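# Fit camshaft into engine case with gears timed

## Task

Put the camshaft into the free-standing engine case: push its shaft fully home in the open bearing on the case's front face, with its large gear engaging the small crank gear in correct timing, so that the small gear's marked tooth lands in one of the large gear's two marked gaps as they rotate. The engine case must end up still standing upright.

## Robot and tools

Robot: two arms, left_arm and right_arm, each ending in a two-finger gripper. The fingers point along the gripper's +z axis and close along its y axis. The reported end_effector_position is the spot between the finger pads, just under 1 cm behind the tips.

Frames: the scene frame has its origin at table-top height, midway between the nominal arm bases, with +z up, +x out over the table, and +y toward left_arm (arm names do not match image sides). Actual bases: left_arm at (+0.046, +0.288, +0.043) m, quat_wxyz (+1.000, 0, 0, -0.031); right_arm at (-0.031, -0.322, +0.003) m, quat_wxyz (+1.000, 0, 0, +0.011). Printed positions and orientations are in the scene frame and may be wrong by a few cm, worse at long reach. Offsets that you send are expressed in each arm's own Hand target axes, not the scene axes.

Command row: always 14 numbers, each in [-1, 1]. First seven are left_arm: dx, dy, dz, rx, ry, rz, opening; the next seven are the same for right_arm. dx..rz are an offset from that arm's Hand target as it stood when the action or move began, in the Hand target's own axes; 1.0 equals 0.6 m of travel or 180 degrees of turn, and rx, ry, rz form a single rotation vector. Every row is measured from that same starting point, not from the prior row, and repeating an offset in a new call moves the hand further. Opening is absolute: +1 fully open (about 87 mm between pads), +0.5 about 69 mm, 0 about 43 mm, -0.5 about 18 mm, -1 closed. Sending six zeros re-requests the current Hand target; always resend the opening you want, because 0 is a real command (half open).

execute_actions(actions, cameras): actions is a list of actions; each action is up to 15 rows, one per 1/30 s step, and a short list repeats its final row to fill 15 steps. cameras lists camera names, ["all"], or []; by default images come only with an empty actions list. An empty list also shows the state and the scene number.

move(target, speed, blend, opening_speed, blocking, cameras): drives each gripper in a straight line from its Hand target toward the offset row (or a list of up to 15 rows, all counted from the same start Hand targets). speed is path top speed in m/s, 0.002 to 2.9, default 0.25 (turning up to twice that in rad/s), one value or one per target. blend, in m, rounds corners of a list; 0 stops at each. opening_speed (0.2 or more, per second on the -1..+1 scale) makes finger changes gradual. blocking=false returns after about 0.5 s while the move continues. Total move time is capped at 10 s. The path does not avoid obstacles or the other arm; avoid routing near an arm's own base, which can flip its shoulder. The result ends with a move: line such as done, off_target, moving, held or fault, plus limits (paced = pose clipped, held = steps withheld). Done means within 10 mm and 2 degrees on the rounded numbers; neither done nor off_target tells you about contact.

wait(seconds 0 to 10, cameras): lets time pass holding the last commands. stop(cameras): brakes a running move. zoom_image(camera, region [x0,y0,x1,y1] pixels, max 504x504): enlarges part of the latest image of cam_high, cam_low, cam_left_wrist or cam_right_wrist (each 896x504). finished_scene(scene): ends the current scene, given its number; irreversible, so call only when the camshaft is fully seated, timed, and the case upright with nothing moving.

Results: Hand target is the last commanded pose after clipping; the gripper often rests short of it, and only a new command (even all zeros) pursues it again; if still short, send the gap as an offset. Orientation commands are clipped each step to within 40 degrees of the measured orientation. Tool commands shows current gripper commands. grip_measured reads finger position on the same -1..+1 scale; to grasp, command about 0.04 below the reading at first contact for full force (around 20 N per pad). Joint torques follow Joint positions order (no gripper), positive toward larger angles; joints 1 to 3 wrap at ±28 N m. Joint velocities may say within noise. A MOTOR HOT line appears at 75 °C; at 90 °C that arm folds away and is lost; at 100 °C it collapses. Heat builds from holding loads, stretched poses and pushing at unreachable targets.

Joint ranges (rad): waist -2.618 to 3.054, shoulder 0.000 to 3.142, elbow 0.000 to 3.142 (straight at 2.901), wrist pitch -1.571 to 1.571, wrist yaw -1.571 to 1.571, wrist roll -2.094 to 2.094.

Caution: fast moves hit harder and overshoot; a target well past a contact presses hard, and a blocked arm keeps pushing until commanded back past the gripper. Do not let the arms or grippers touch or squeeze each other; the clearance check does not protect grippers or wrist cameras. Avoid strain on wrist camera cables. Never drop parts, release them while moving, slam fixed or heavy items, or knock the engine case over; anything leaving the table is failure. Loose objects may get nudged occasionally, so re-check positions. Small moves can be missed or go sideways; verify pose and tilt after each move. Camera calibrations are approximate (fixed cameras within a few mm near image center); wrist camera pictures may lag while their arm moves.

Each tool is called after "Request:" as a command line: name --argument value for each argument, lists and objects as JSON in quotes; but a table of rows of numbers goes row by row, as --pt "numbers of a row", without its own name.

## Session

Request:
execute_actions --actions '[]'

Scene clock: 0.00 s.
left_arm: end_effector_position=(+0.4146, +0.2552, +0.0852) grip_measured=+1.000 end_effector_quat_wxyz=(+0.550, +0.036, +0.834, -0.004) | right_arm: end_effector_position=(+0.3355, -0.3137, +0.0255) grip_measured=+1.000 end_effector_quat_wxyz=(+0.515, -0.026, +0.857, -0.017)
Joint positions: left_arm=[-0.057 1.499 0.356 0.737 -0.064 0.008 1] | right_arm=[0.03 1.546 0.383 0.674 0.048 -0.038 1]
Joint velocities: within noise
Joint torques (N m): no reading
Motor temperatures (°C): left_arm=[23 28 29 31 24 23 23] | right_arm=[23 28 33 33 23 24 23]
Heat: left arm: 31 °C; right arm: 33 °C.
Hand target: left_arm +0.4145, +0.2552, +0.0850; +0.548, +0.036, +0.836, -0.004 | right_arm +0.3428, -0.3134, +0.0361; +0.531, -0.025, +0.847, -0.017
Tool commands: left_gripper/opening=+1.0 right_gripper/opening=+1.0

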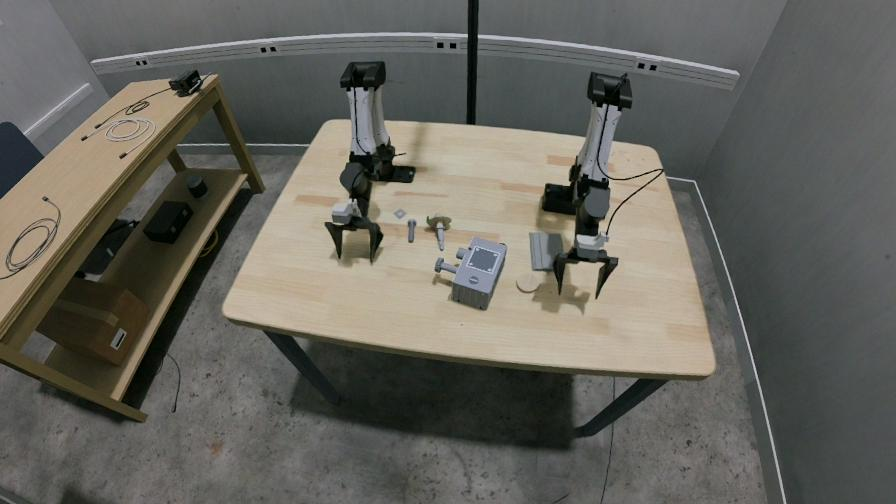

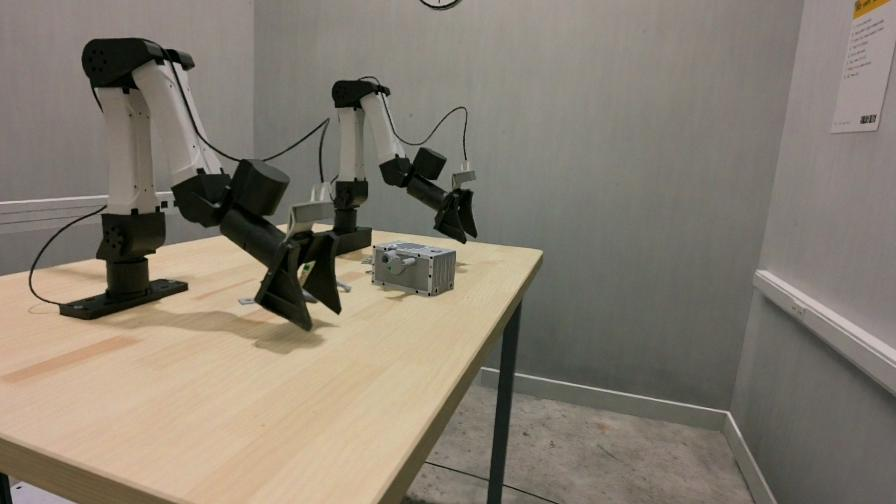

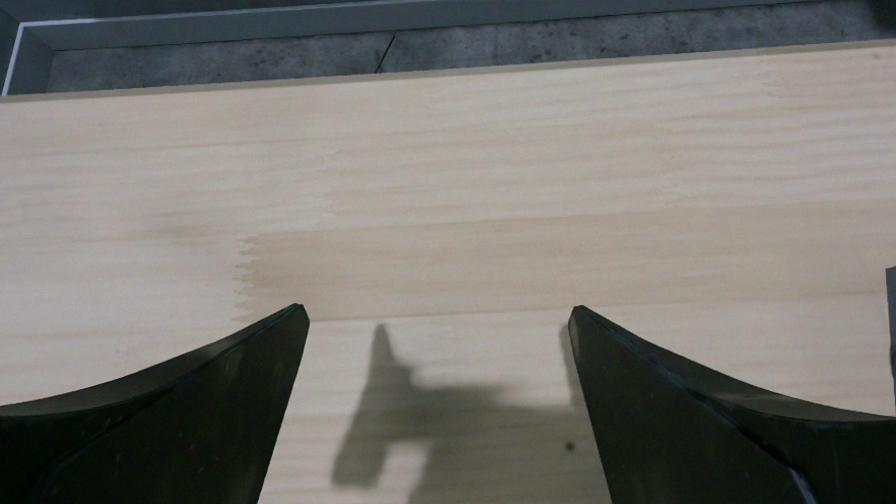

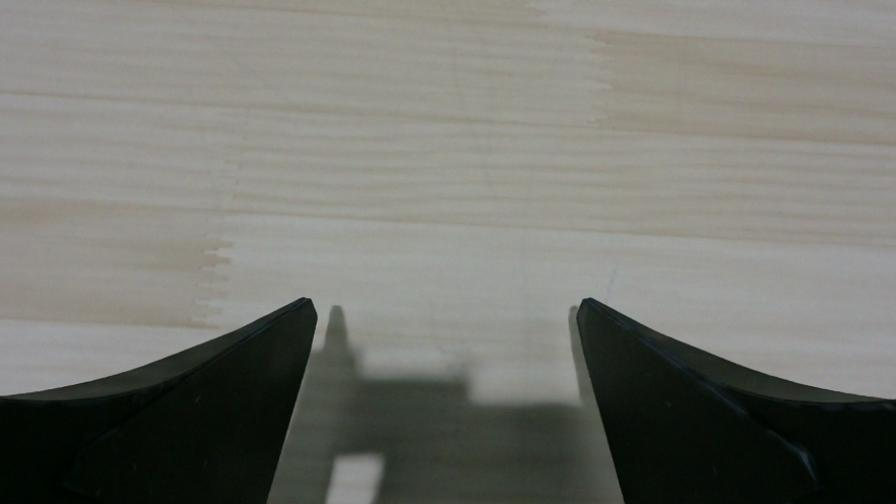

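Request:
zoom_image --camera "cam_high" --region '[380, 190, 580, 320]'

Request:
zoom_image --camera "cam_low" --region '[220, 220, 480, 340]'

Scaled by 2.520 from the camera's 896x504 image, which has a finer 1280x720 frame.

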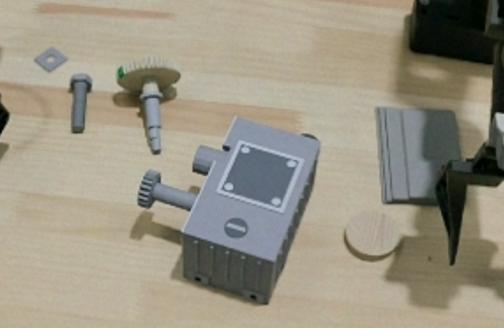

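Scaled by 1.938 from the camera's 896x504 image, which has a finer 1280x720 frame.

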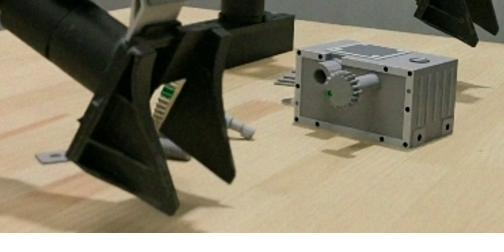

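Request:
move --target '[0,0,0,0,0,0,1,-0.122,0.333,-0.245,0,0,0,1]' --cameras '["all"]'

Request:
zoom_image --camera "cam_low" --region '[200, 200, 480, 340]'

Scene clock: 50.07 s.
left_arm: end_effector_position=(+0.4146, +0.2552, +0.0852) grip_measured=+1.000 end_effector_quat_wxyz=(+0.550, +0.036, +0.834, -0.004) | right_arm: end_effector_position=(+0.2329, -0.1138, +0.1424) grip_measured=+1.000 end_effector_quat_wxyz=(+0.521, -0.038, +0.853, -0.023)
Joint positions: left_arm=[-0.057 1.499 0.356 0.737 -0.064 0.008 1] | right_arm=[1.011 1.3 0.824 -0.31 0.868 0.563 1]
Joint torques (N m): left_arm=[0.16 -4.46 6.08 1.62 0.13 -0.11] | right_arm=[-0.08 -2.71 10.89 1.68 0.56 0.12]
Motor temperatures (°C): left_arm=[23 31 31 35 23 23 23] | right_arm=[23 29 36 40 23 24 23]
Heat: left arm: 35 °C; right arm: 40 °C.
Hand target: left_arm +0.4145, +0.2552, +0.0850; +0.548, +0.036, +0.836, -0.004 | right_arm +0.2376, -0.1092, +0.1549; +0.531, -0.025, +0.847, -0.017
Off the commanded pose: left_arm 0.000 m, 0 deg | right_arm 0.014 m, 2 deg.
move: off_target (right_arm)
camera_calibration:
cam_right_wrist: T_world_to_cam=[[0.0678211, -0.996915, 0.039497, -0.131178], [-0.97286, -0.0748593, -0.218949, 0.268367], [0.22123, -0.0235757, -0.974937, 0.229877], [0, 0, 0, 1]] pos_world=[0.219124, -0.105264, 0.288056]

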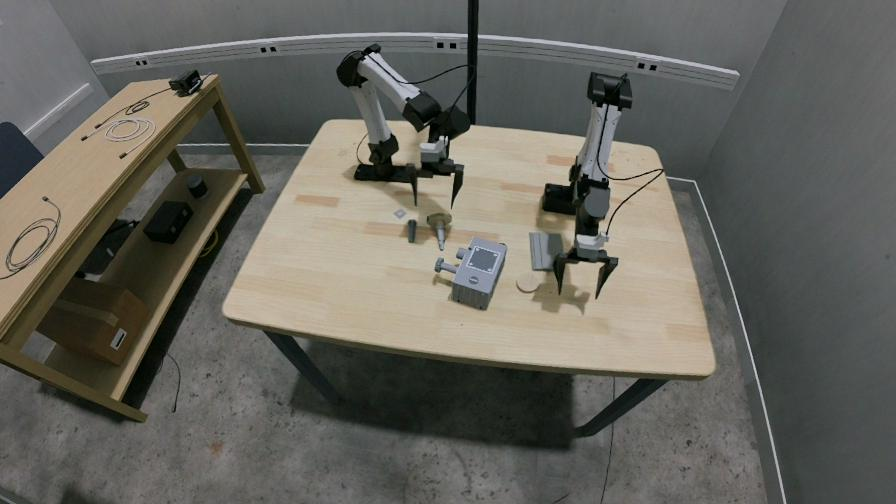

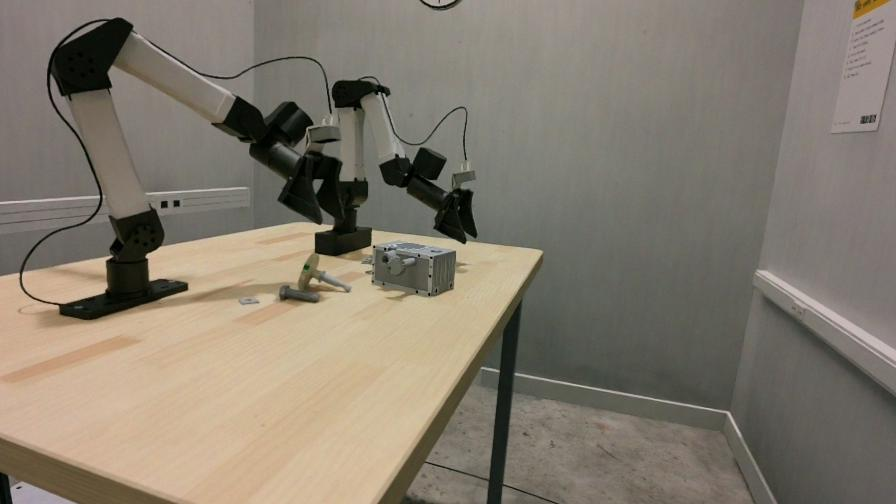

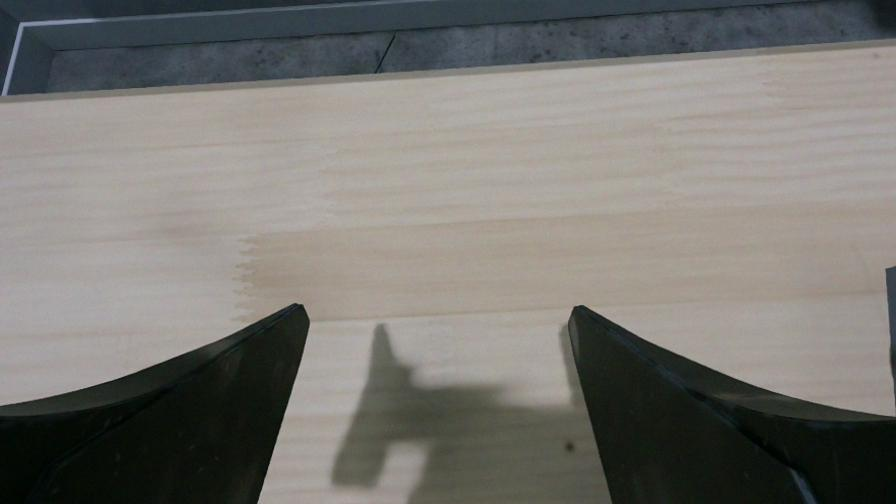

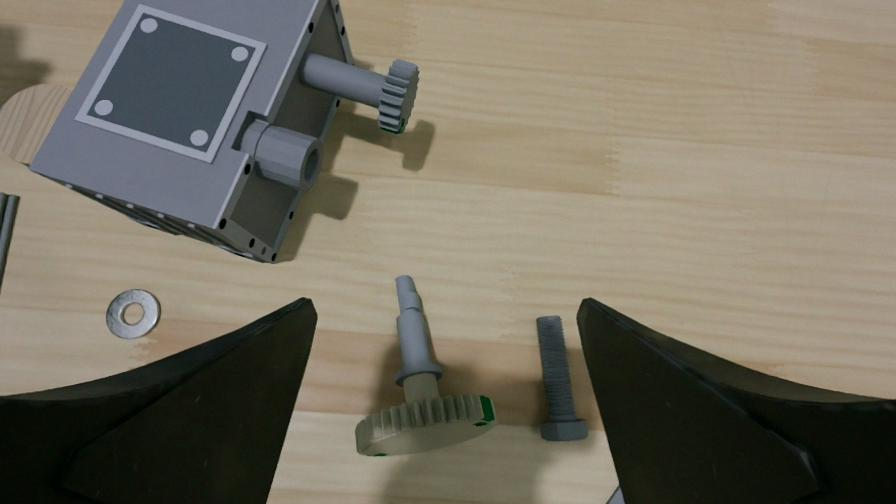

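Scaled by 1.800 from the camera's 896x504 image, which has a finer 1280x720 frame.

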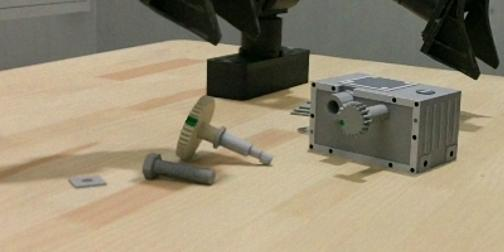

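Request:
zoom_image --camera "cam_right_wrist" --region '[330, 260, 530, 480]'

Request:
zoom_image --camera "cam_right_wrist" --region '[180, 0, 460, 280]'

Request:
zoom_image --camera "cam_low" --region '[290, 230, 470, 310]'

Scaled by 2.291 from the camera's 896x504 image, which has a finer 1280x720 frame.

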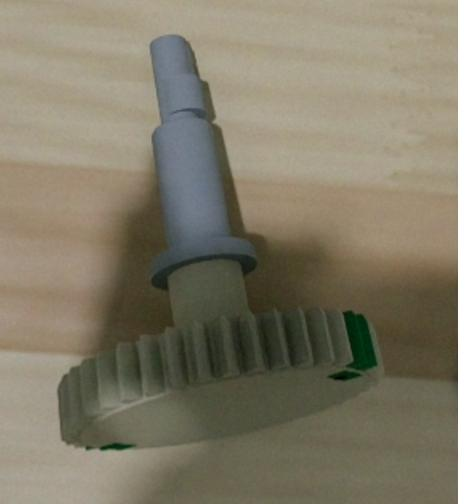

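Scaled by 1.800 from the camera's 896x504 image, which has a finer 1280x720 frame.

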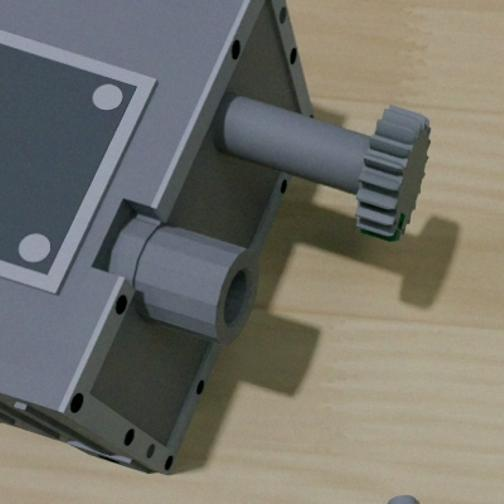

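Scaled by 2.800 from the camera's 896x504 image, which has a finer 1280x720 frame.

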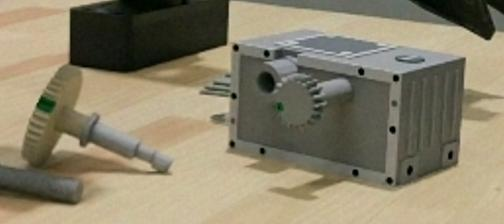

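Request:
zoom_image --camera "cam_low" --region '[230, 90, 370, 235]'

Request:
zoom_image --camera "cam_high" --region '[380, 100, 520, 320]'

Scaled by 3.476 from the camera's 896x504 image, which has a finer 1280x720 frame.

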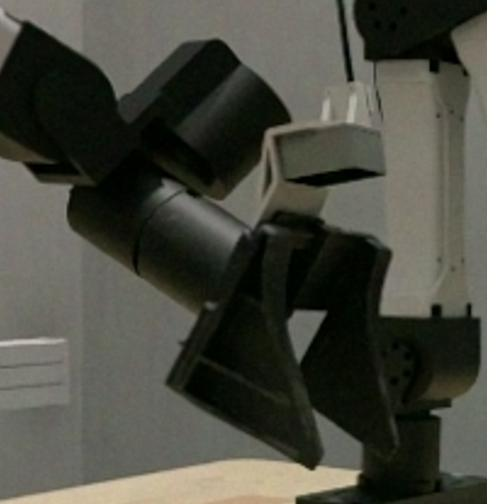

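Scaled by 2.291 from the camera's 896x504 image, which has a finer 1280x720 frame.

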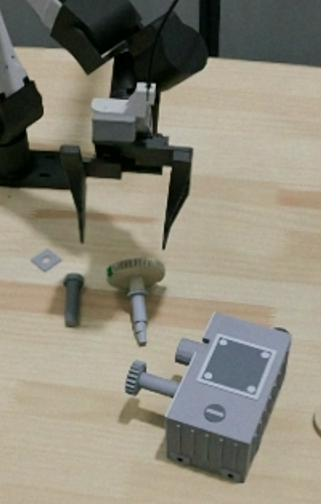

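Request:
move --target '[0,0,0,0,0,0,1,0.041,-0.202,0.088,-0.354,-0.203,-0.024,1]' --speed 0.35 --cameras '["cam_right_wrist"]'

Request:
zoom_image --camera "cam_right_wrist" --region '[300, 100, 620, 300]'

Scene clock: 193.20 s.
left_arm: end_effector_position=(+0.4146, +0.2552, +0.0852) grip_measured=+1.000 end_effector_quat_wxyz=(+0.550, +0.036, +0.834, -0.004) | right_arm: end_effector_position=(+0.2732, -0.2314, +0.1030) grip_measured=+1.000 end_effector_quat_wxyz=(+0.591, -0.336, +0.619, +0.394)
Joint positions: left_arm=[-0.057 1.499 0.356 0.737 -0.064 0.008 1] | right_arm=[-0.308 1.765 0.318 1.491 -1.371 0.133 1]
Joint torques (N m): left_arm=[0.12 -4.62 6.12 1.67 0.15 -0.11] | right_arm=[-0.09 -4.52 5.67 2.47 -0.08 0.09]
Motor temperatures (°C): left_arm=[22 31 32 37 23 23 23] | right_arm=[23 28 47 39 23 24 23]
Heat: left arm: 37 °C; right arm: 47 °C.
Hand target: left_arm +0.4145, +0.2552, +0.0850; +0.548, +0.036, +0.836, -0.004 | right_arm +0.2773, -0.2317, +0.1165; +0.664, -0.330, +0.528, +0.414
Off the commanded pose: left_arm 0.000 m, 0 deg | right_arm 0.014 m, 14 deg.
joint sent to its limit (right arm) — joint 4 (wrist pitch), upper limit. The joint targets are off in orientation, not in position.
move: off_target (right_arm)
camera_calibration:
cam_right_wrist: T_world_to_cam=[[0.897232, -0.426873, -0.112938, -0.328506], [-0.391956, -0.652166, -0.648884, 0.042161], [0.203336, 0.626466, -0.752459, 0.312107], [0, 0, 0, 1]] pos_world=[0.247808, -0.308259, 0.225105]
Images, in order (width x height): cam_right_wrist 896x504.

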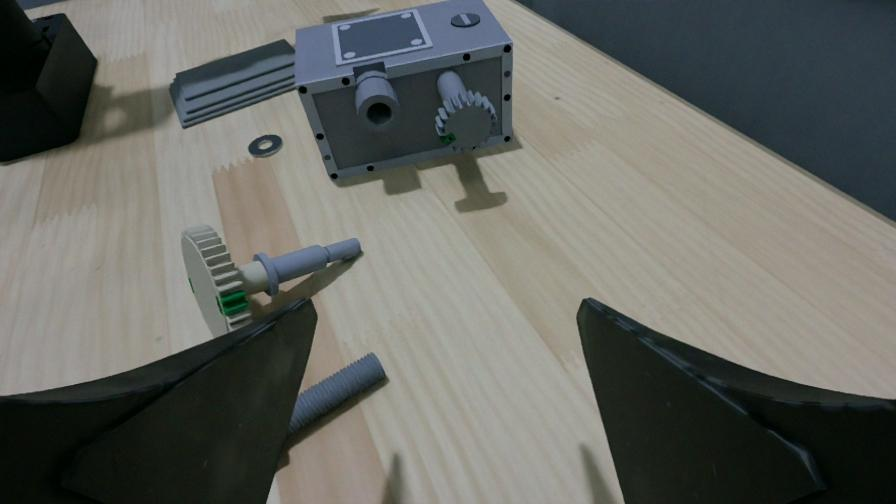

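Scaled by 1.575 from the camera's 896x504 image, which has a finer 1280x720 frame.

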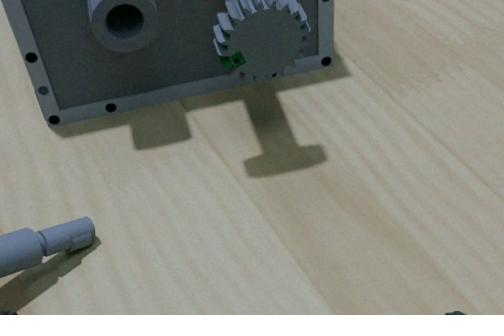

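Request:
zoom_image --camera "cam_right_wrist" --region '[290, 0, 530, 190]'

Request:
zoom_image --camera "cam_right_wrist" --region '[420, 75, 510, 165]'

Request:
zoom_image --camera "cam_right_wrist" --region '[170, 210, 380, 360]'

Scaled by 2.100 from the camera's 896x504 image, which has a finer 1280x720 frame.

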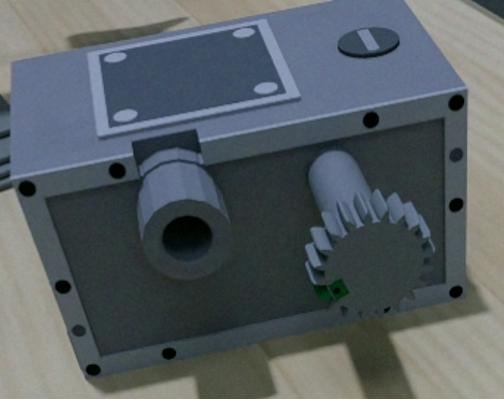

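Scaled by 5.600 from the camera's 896x504 image, which has a finer 1280x720 frame.

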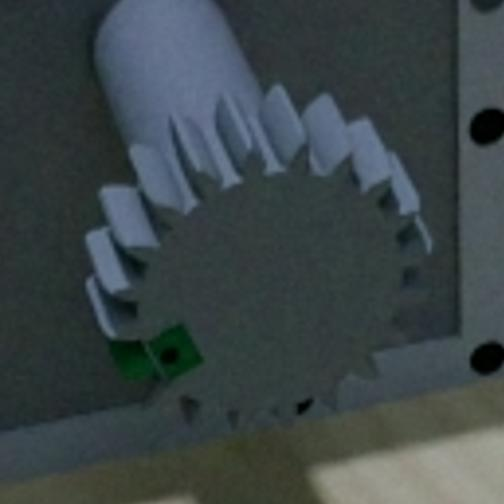

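Scaled by 2.400 from the camera's 896x504 image, which has a finer 1280x720 frame.

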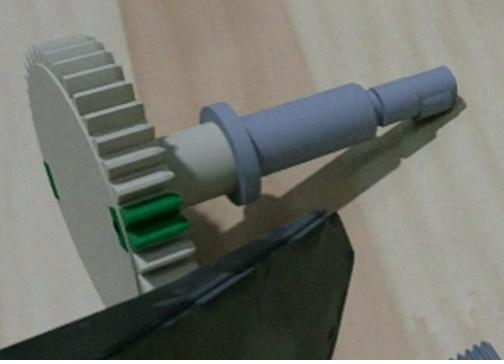

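Request:
move --pt "0 0 0 0 0 0 1 -0.2 0.045 0.024 0 0 0 0" --pt "0 0 0 0 0 0 1 -0.014 0.165 0.187 0.217 0.634 0.246 0" --speed 0.4 --blend 0.04 --cameras '["all"]'

Request:
zoom_image --camera "cam_low" --region '[230, 130, 450, 320]'

Scene clock: 302.77 s.
left_arm: end_effector_position=(+0.4146, +0.2552, +0.0852) grip_measured=+1.000 end_effector_quat_wxyz=(+0.550, +0.036, +0.834, -0.004) | right_arm: end_effector_position=(+0.2338, -0.0947, +0.1434) grip_measured=+0.000 end_effector_quat_wxyz=(-0.063, -0.119, +0.990, +0.047)
Joint positions: left_arm=[-0.057 1.499 0.356 0.737 -0.064 0.008 1] | right_arm=[0.577 2.102 2.029 -1.566 -0.142 0.354 0.5]
Joint torques (N m): left_arm=[0.23 -4.67 6.02 1.63 0.13 -0.08] | right_arm=[0.14 -7.45 9.26 0.18 0.02 0.08]
Motor temperatures (°C): left_arm=[22 32 32 37 23 22 23] | right_arm=[23 29 40 44 23 24 23]
Heat: left arm: 37 °C; right arm: 44 °C.
Hand target: left_arm +0.4145, +0.2552, +0.0850; +0.548, +0.036, +0.836, -0.004 | right_arm +0.2355, -0.0917, +0.1498; -0.173, -0.129, +0.976, -0.023
Off the commanded pose: left_arm 0.000 m, 0 deg | right_arm 0.007 m, 15 deg.
joint sent to its limit (right arm) — joint 4 (wrist pitch), lower limit. The joint targets are off in orientation, not in position.
move: off_target (right_arm)
camera_calibration:
cam_right_wrist: T_world_to_cam=[[0.201384, -0.96847, -0.146666, -0.113951], [-0.512557, -0.231789, 0.826776, -0.00157841], [-0.834704, -0.0913251, -0.543074, 0.409633], [0, 0, 0, 1]] pos_world=[0.364061, -0.0733137, 0.207054]

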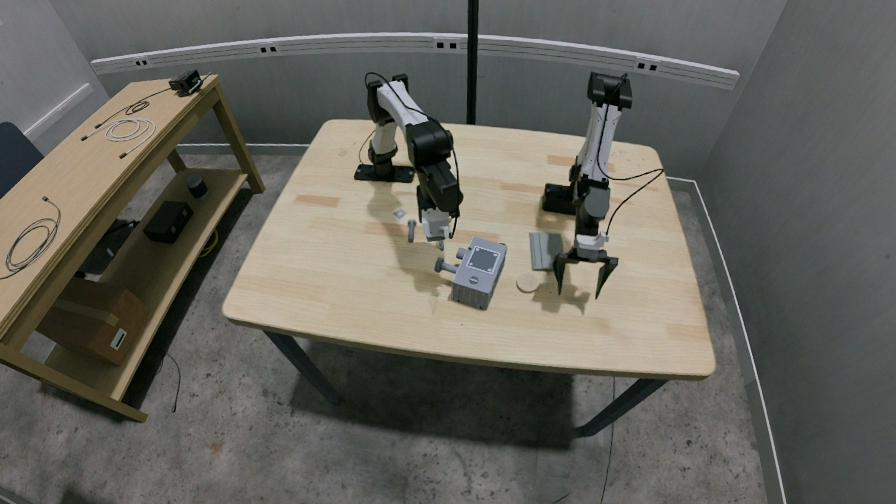

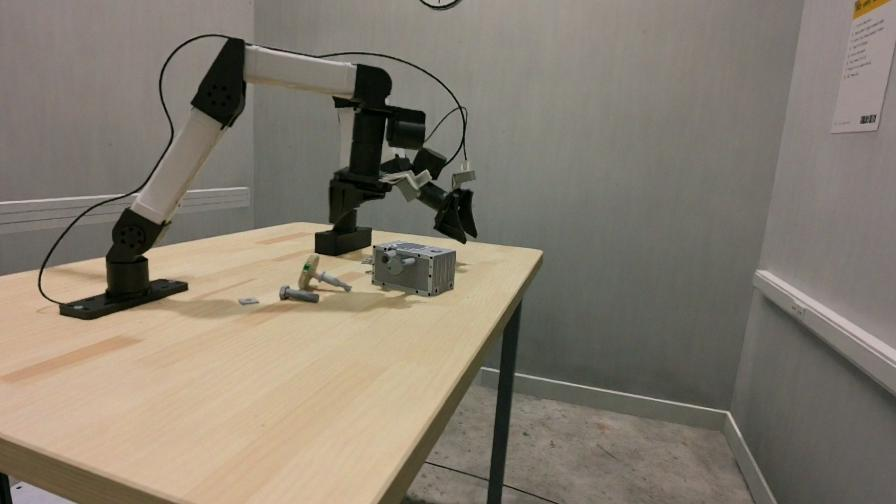

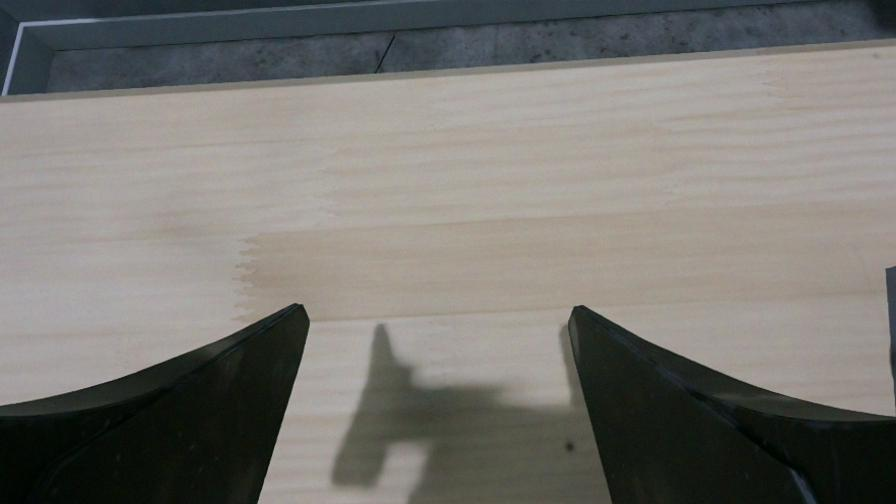

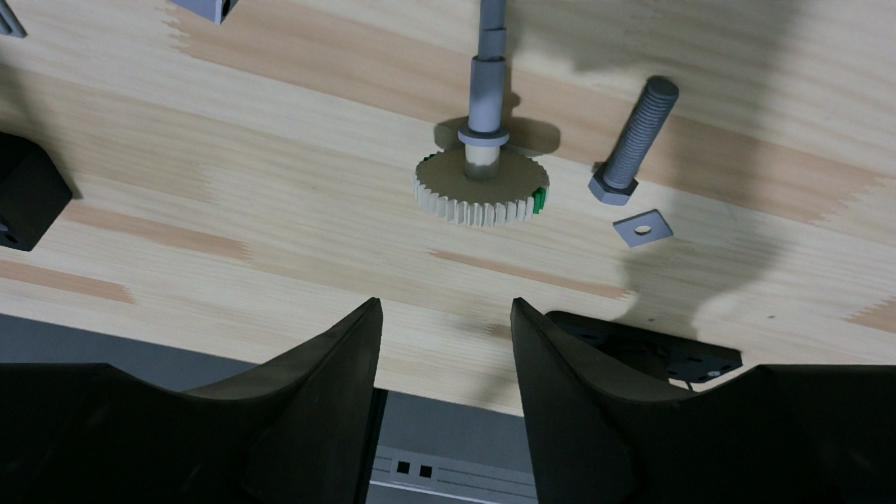

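Scaled by 2.291 from the camera's 896x504 image, which has a finer 1280x720 frame.

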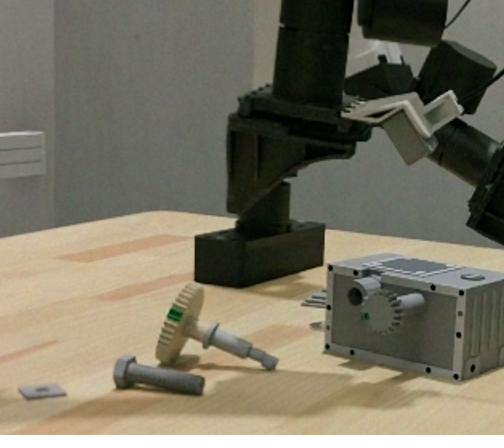

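Request:
zoom_image --camera "cam_right_wrist" --region '[400, 100, 570, 240]'

Scaled by 2.965 from the camera's 896x504 image, which has a finer 1280x720 frame.

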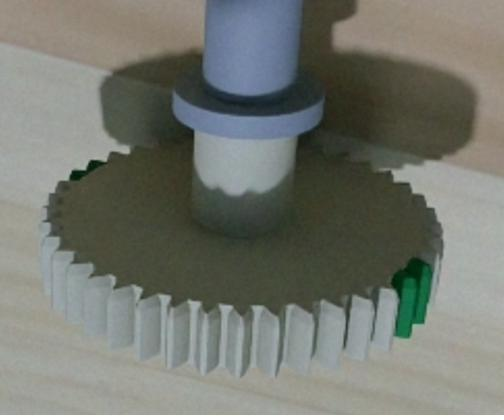

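Request:
move --target '[0,0,0,0,0,0,1,-0.002,0.027,0.115,0.111,0,0,0]' --speed 0.2 --cameras '["cam_right_wrist","cam_low"]'

Request:
zoom_image --camera "cam_low" --region '[230, 130, 450, 320]'

Scene clock: 370.13 s.
left_arm: end_effector_position=(+0.4146, +0.2552, +0.0852) grip_measured=+1.000 end_effector_quat_wxyz=(+0.550, +0.036, +0.834, -0.004) | right_arm: end_effector_position=(+0.2107, -0.0786, +0.0836) grip_measured=+0.000 end_effector_quat_wxyz=(-0.067, -0.165, +0.977, -0.116)
Joint positions: left_arm=[-0.057 1.499 0.356 0.737 -0.064 0.008 1] | right_arm=[0.77 2.26 2.01 -1.567 0.109 0.47 0.5]
Joint torques (N m): left_arm=[0.25 -4.49 6.23 1.58 0.16 -0.11] | right_arm=[0.06 -8.34 5.9 -0.22 0.34 0.15]
Motor temperatures (°C): left_arm=[22 32 32 38 23 22 23] | right_arm=[23 35 45 35 23 24 23]
Heat: left arm: 38 °C; right arm: 45 °C.
Hand target: left_arm +0.4145, +0.2552, +0.0850; +0.548, +0.036, +0.836, -0.004 | right_arm +0.2095, -0.0819, +0.0846; -0.148, -0.157, +0.957, -0.192
Off the commanded pose: left_arm 0.000 m, 0 deg | right_arm 0.004 m, 13 deg.
joint sent to its limit (right arm) — joint 4 (wrist pitch), lower limit. The joint targets are off in orientation, not in position.
move: off_target (right_arm)
camera_calibration:
cam_right_wrist: T_world_to_cam=[[0.312283, -0.93485, 0.168921, -0.149725], [-0.525815, -0.0220004, 0.850315, 0.0571099], [-0.791201, -0.35436, -0.498428, 0.325757], [0, 0, 0, 1]] pos_world=[0.334525, -0.023279, 0.139097]
Images, in order (width x height): cam_low 896x504, cam_right_wrist 896x504.

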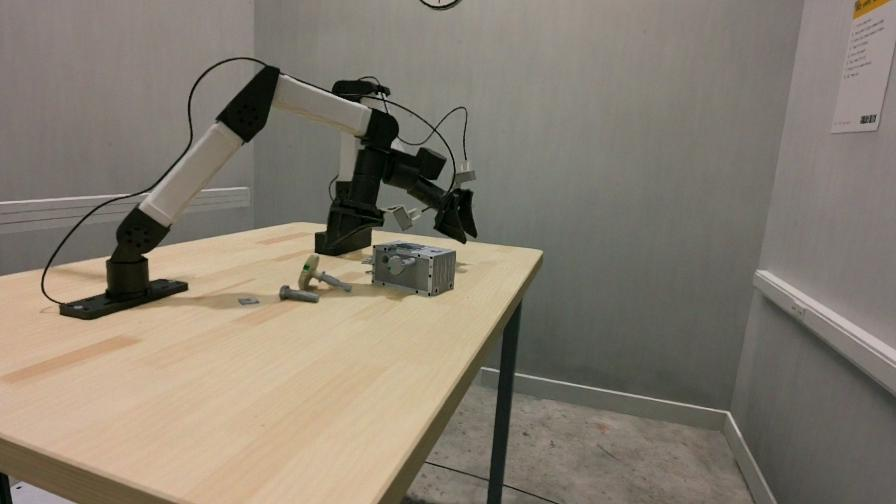

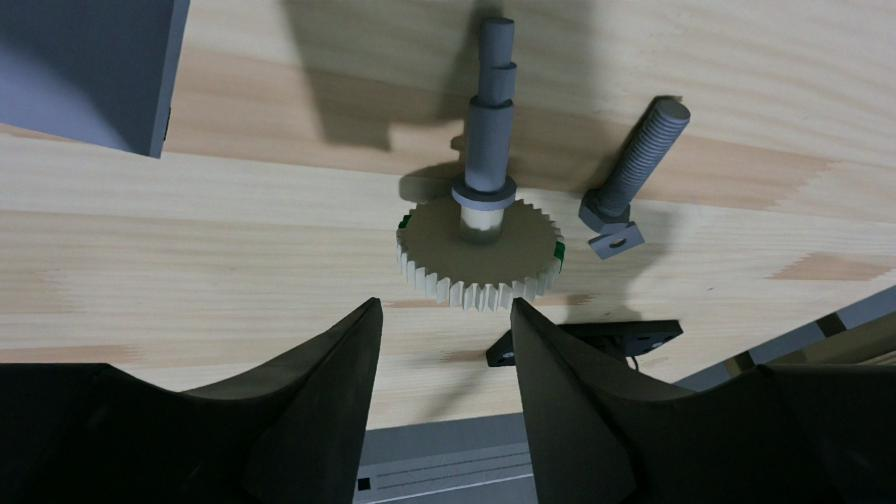

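Scaled by 2.291 from the camera's 896x504 image, which has a finer 1280x720 frame.

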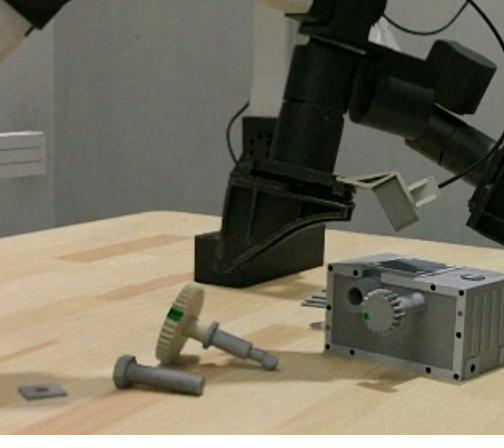

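Request:
move --pt "0 0 0 0 0 0 1 -0.009 -0.021 0.004 0 0 0 0" --pt "0 0 0 0 0 0 1 -0.030 -0.008 0.1095 0 0 0 0" --speed 0.1 --blend 0.005 --cameras '["cam_right_wrist","cam_low"]'

Request:
zoom_image --camera "cam_low" --region '[230, 130, 450, 320]'

Scene clock: 408.30 s.
left_arm: end_effector_position=(+0.4146, +0.2552, +0.0852) grip_measured=+1.000 end_effector_quat_wxyz=(+0.550, +0.036, +0.834, -0.004) | right_arm: end_effector_position=(+0.2157, -0.0958, +0.0559) grip_measured=+0.000 end_effector_quat_wxyz=(-0.109, -0.156, +0.969, -0.160)
Joint positions: left_arm=[-0.057 1.499 0.356 0.737 -0.064 0.008 1] | right_arm=[0.739 2.361 2.02 -1.594 0.138 0.466 0.5]
Joint torques (N m): left_arm=[0.12 -4.63 6.19 1.68 0.13 -0.09] | right_arm=[-1.26 -2.18 2.66 -0.13 0.31 -0.07]
Motor temperatures (°C): left_arm=[22 32 32 38 23 22 23] | right_arm=[23 38 40 33 23 24 23]
Heat: left arm: 38 °C; right arm: 40 °C.
Hand target: left_arm +0.4145, +0.2552, +0.0850; +0.548, +0.036, +0.836, -0.004 | right_arm +0.2130, -0.1088, +0.0220; -0.147, -0.157, +0.958, -0.192
Off the commanded pose: left_arm 0.000 m, 0 deg | right_arm 0.036 m, 6 deg.
joint read past its limit (right arm) — joint 4 (wrist pitch), lower limit.
move: off_target (right_arm)
camera_calibration:
cam_right_wrist: T_world_to_cam=[[0.308984, -0.919571, 0.242731, -0.164535], [-0.468355, 0.0750071, 0.880351, 0.0781549], [-0.827751, -0.385699, -0.40751, 0.309561], [0, 0, 0, 1]] pos_world=[0.343682, -0.037767, 0.097283]
Images, in order (width x height): cam_low 896x504, cam_right_wrist 896x504.

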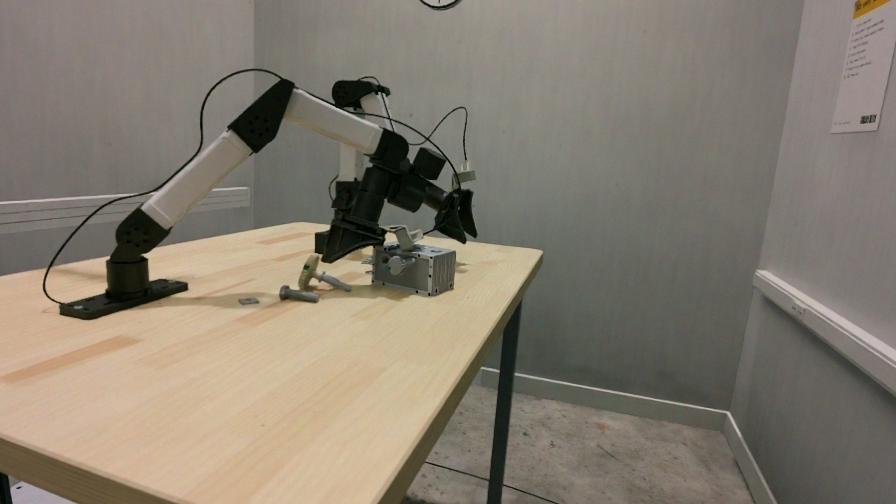

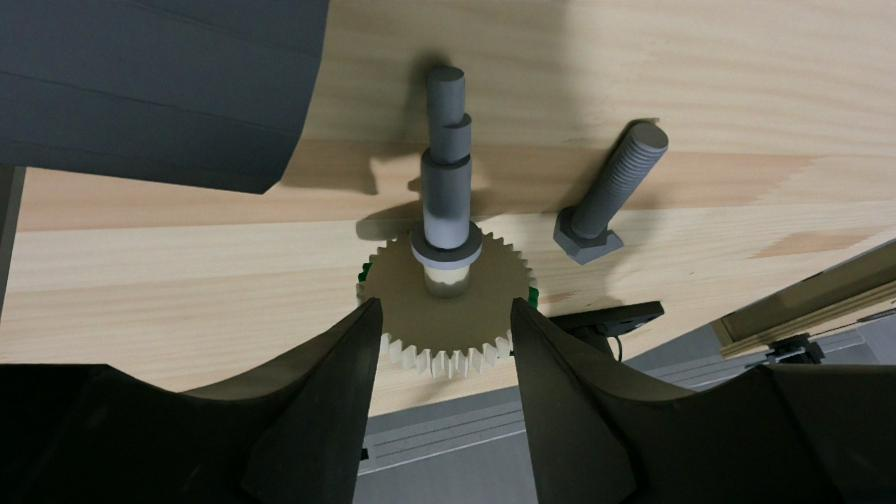

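Scaled by 2.291 from the camera's 896x504 image, which has a finer 1280x720 frame.

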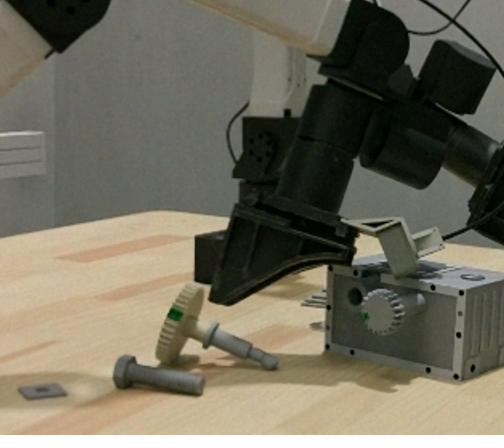

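Request:
move --pt "0 0 0 0 0 0 1 0.038 -0.028 -0.134 0 0 0 0" --pt "0 0 0 0 0 0 1 0.049 -0.012 -0.096 -0.0537 -0.199 0.0537 0" --speed 0.15 --blend 0.01 --cameras '["cam_right_wrist","cam_low","cam_high"]'

Request:
zoom_image --camera "cam_low" --region '[260, 150, 480, 320]'

Scene clock: 456.53 s.
left_arm: end_effector_position=(+0.4146, +0.2552, +0.0852) grip_measured=+1.000 end_effector_quat_wxyz=(+0.550, +0.036, +0.834, -0.004) | right_arm: end_effector_position=(+0.1968, -0.1029, +0.0772) grip_measured=+0.000 end_effector_quat_wxyz=(+0.132, -0.122, +0.981, -0.077)
Joint positions: left_arm=[-0.057 1.499 0.356 0.737 -0.064 0.008 1] | right_arm=[0.835 1.789 1.366 -1.052 0.292 0.595 0.5]
Joint torques (N m): left_arm=[0.09 -4.51 6.05 1.64 0.17 -0.1] | right_arm=[0.29 -8.31 6.26 0.99 0.44 0.14]
Motor temperatures (°C): left_arm=[22 32 32 38 23 22 23] | right_arm=[23 32 37 32 23 24 23]
Heat: left arm: 38 °C; right arm: 37 °C.
Hand target: left_arm +0.4145, +0.2552, +0.0850; +0.548, +0.036, +0.836, -0.004 | right_arm +0.2017, -0.0986, +0.0852; +0.157, -0.116, +0.979, -0.066
Off the commanded pose: left_arm 0.000 m, 0 deg | right_arm 0.010 m, 3 deg.
move: off_target (right_arm)
camera_calibration:
cam_right_wrist: T_world_to_cam=[[0.208302, -0.968182, 0.138689, -0.147567], [-0.810757, -0.0916114, 0.57817, 0.124703], [-0.547068, -0.232877, -0.804043, 0.291041], [0, 0, 0, 1]] pos_world=[0.291062, -0.0636707, 0.182375]
Images, in order (width x height): cam_high 896x504, cam_low 896x504, cam_right_wrist 896x504.

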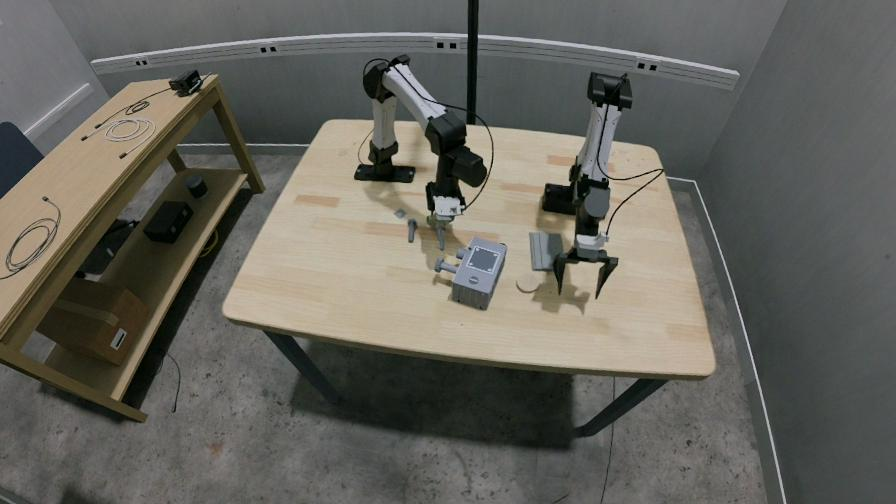

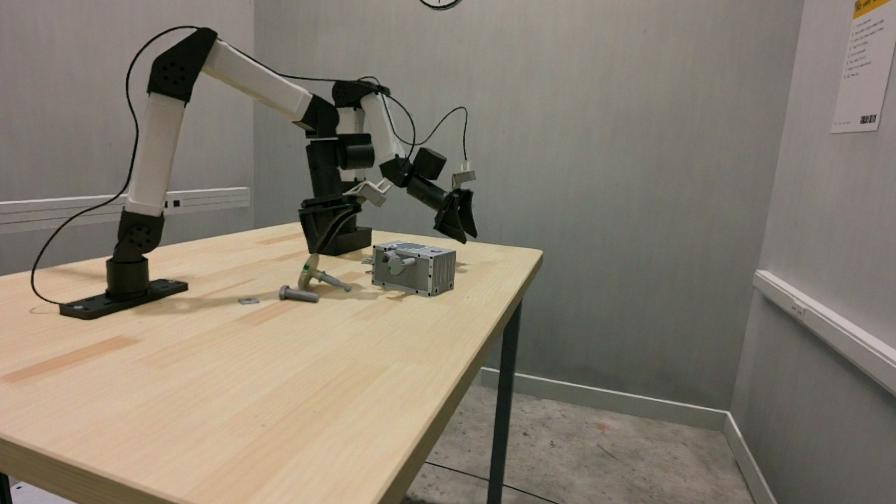

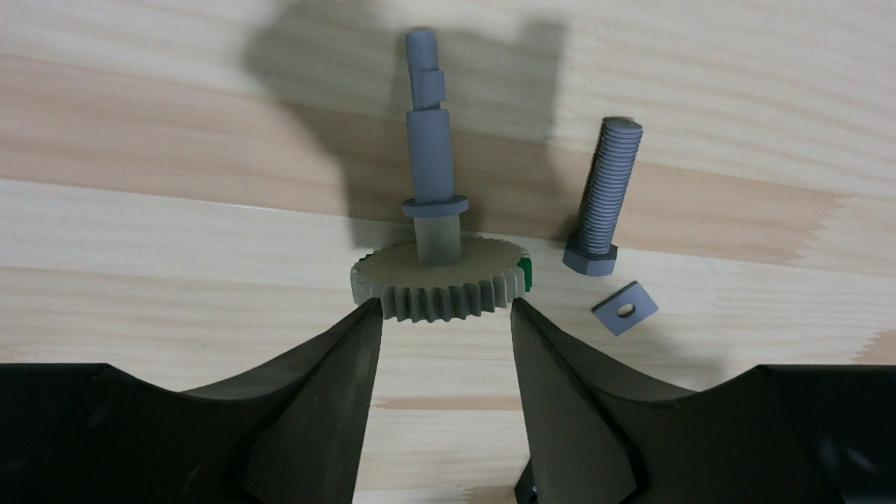

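Scaled by 2.291 from the camera's 896x504 image, which has a finer 1280x720 frame.

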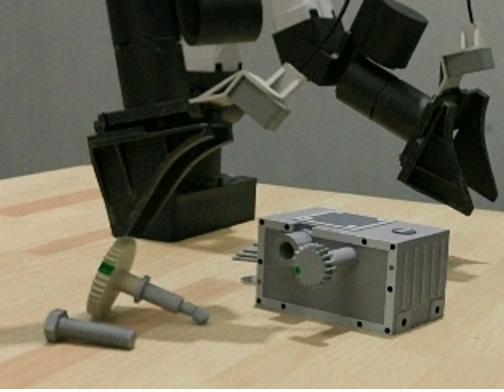

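Request:
move --pt "0 0 0 0 0 0 1 -0.010 0.010 0.015 0 0 0 0" --pt "0 0 0 0 0 0 1 -0.010 0.010 0.1027 0 0 0 0" --speed 0.1 --blend 0.005 --cameras '["cam_right_wrist","cam_low"]'

Request:
zoom_image --camera "cam_low" --region '[260, 150, 480, 320]'

Scene clock: 470.17 s.
left_arm: end_effector_position=(+0.4146, +0.2552, +0.0852) grip_measured=+1.000 end_effector_quat_wxyz=(+0.550, +0.036, +0.834, -0.004) | right_arm: end_effector_position=(+0.2210, -0.0997, +0.0287) grip_measured=+0.000 end_effector_quat_wxyz=(+0.149, -0.115, +0.979, -0.072)
Joint positions: left_arm=[-0.057 1.499 0.356 0.737 -0.064 0.008 1] | right_arm=[0.795 1.874 1.274 -0.83 0.302 0.56 0.5]
Joint torques (N m): left_arm=[0.1 -4.64 6.27 1.62 0.17 -0.09] | right_arm=[-0.51 -6.28 6.32 1.1 0.27 -0.07]
Heat: left arm: 38 °C; right arm: 38 °C.
Hand target: left_arm +0.4145, +0.2552, +0.0850; +0.548, +0.036, +0.836, -0.004 | right_arm +0.2259, -0.0971, +0.0279; +0.157, -0.116, +0.979, -0.066
Off the commanded pose: left_arm 0.000 m, 0 deg | right_arm 0.006 m, 1 deg.
move: done
camera_calibration:
cam_right_wrist: T_world_to_cam=[[0.195662, -0.972072, 0.129586, -0.140189], [-0.829912, -0.0937321, 0.549965, 0.177407], [-0.522459, -0.215152, -0.825074, 0.262933], [0, 0, 0, 1]] pos_world=[0.312034, -0.0630749, 0.137538]
Images, in order (width x height): cam_low 896x504, cam_right_wrist 896x504.

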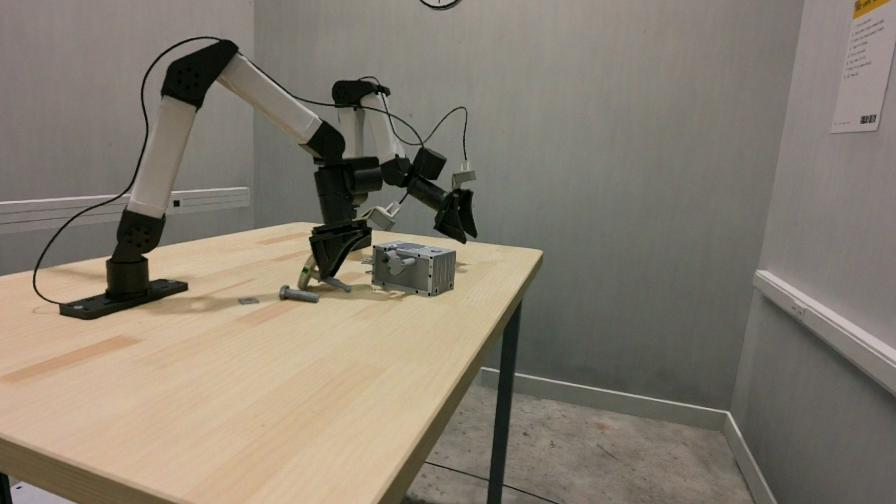

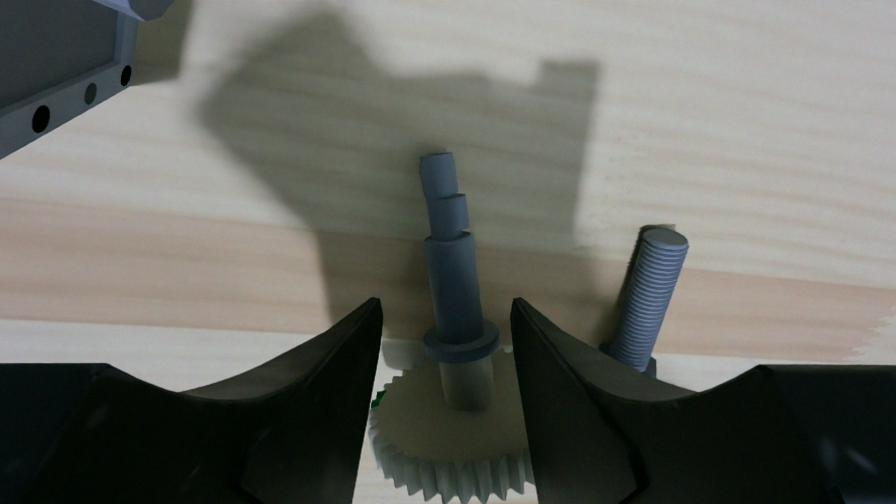

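Scaled by 2.291 from the camera's 896x504 image, which has a finer 1280x720 frame.

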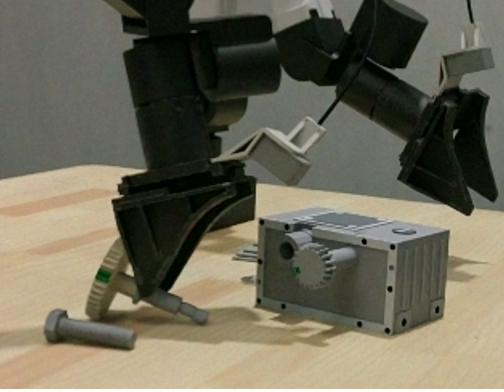

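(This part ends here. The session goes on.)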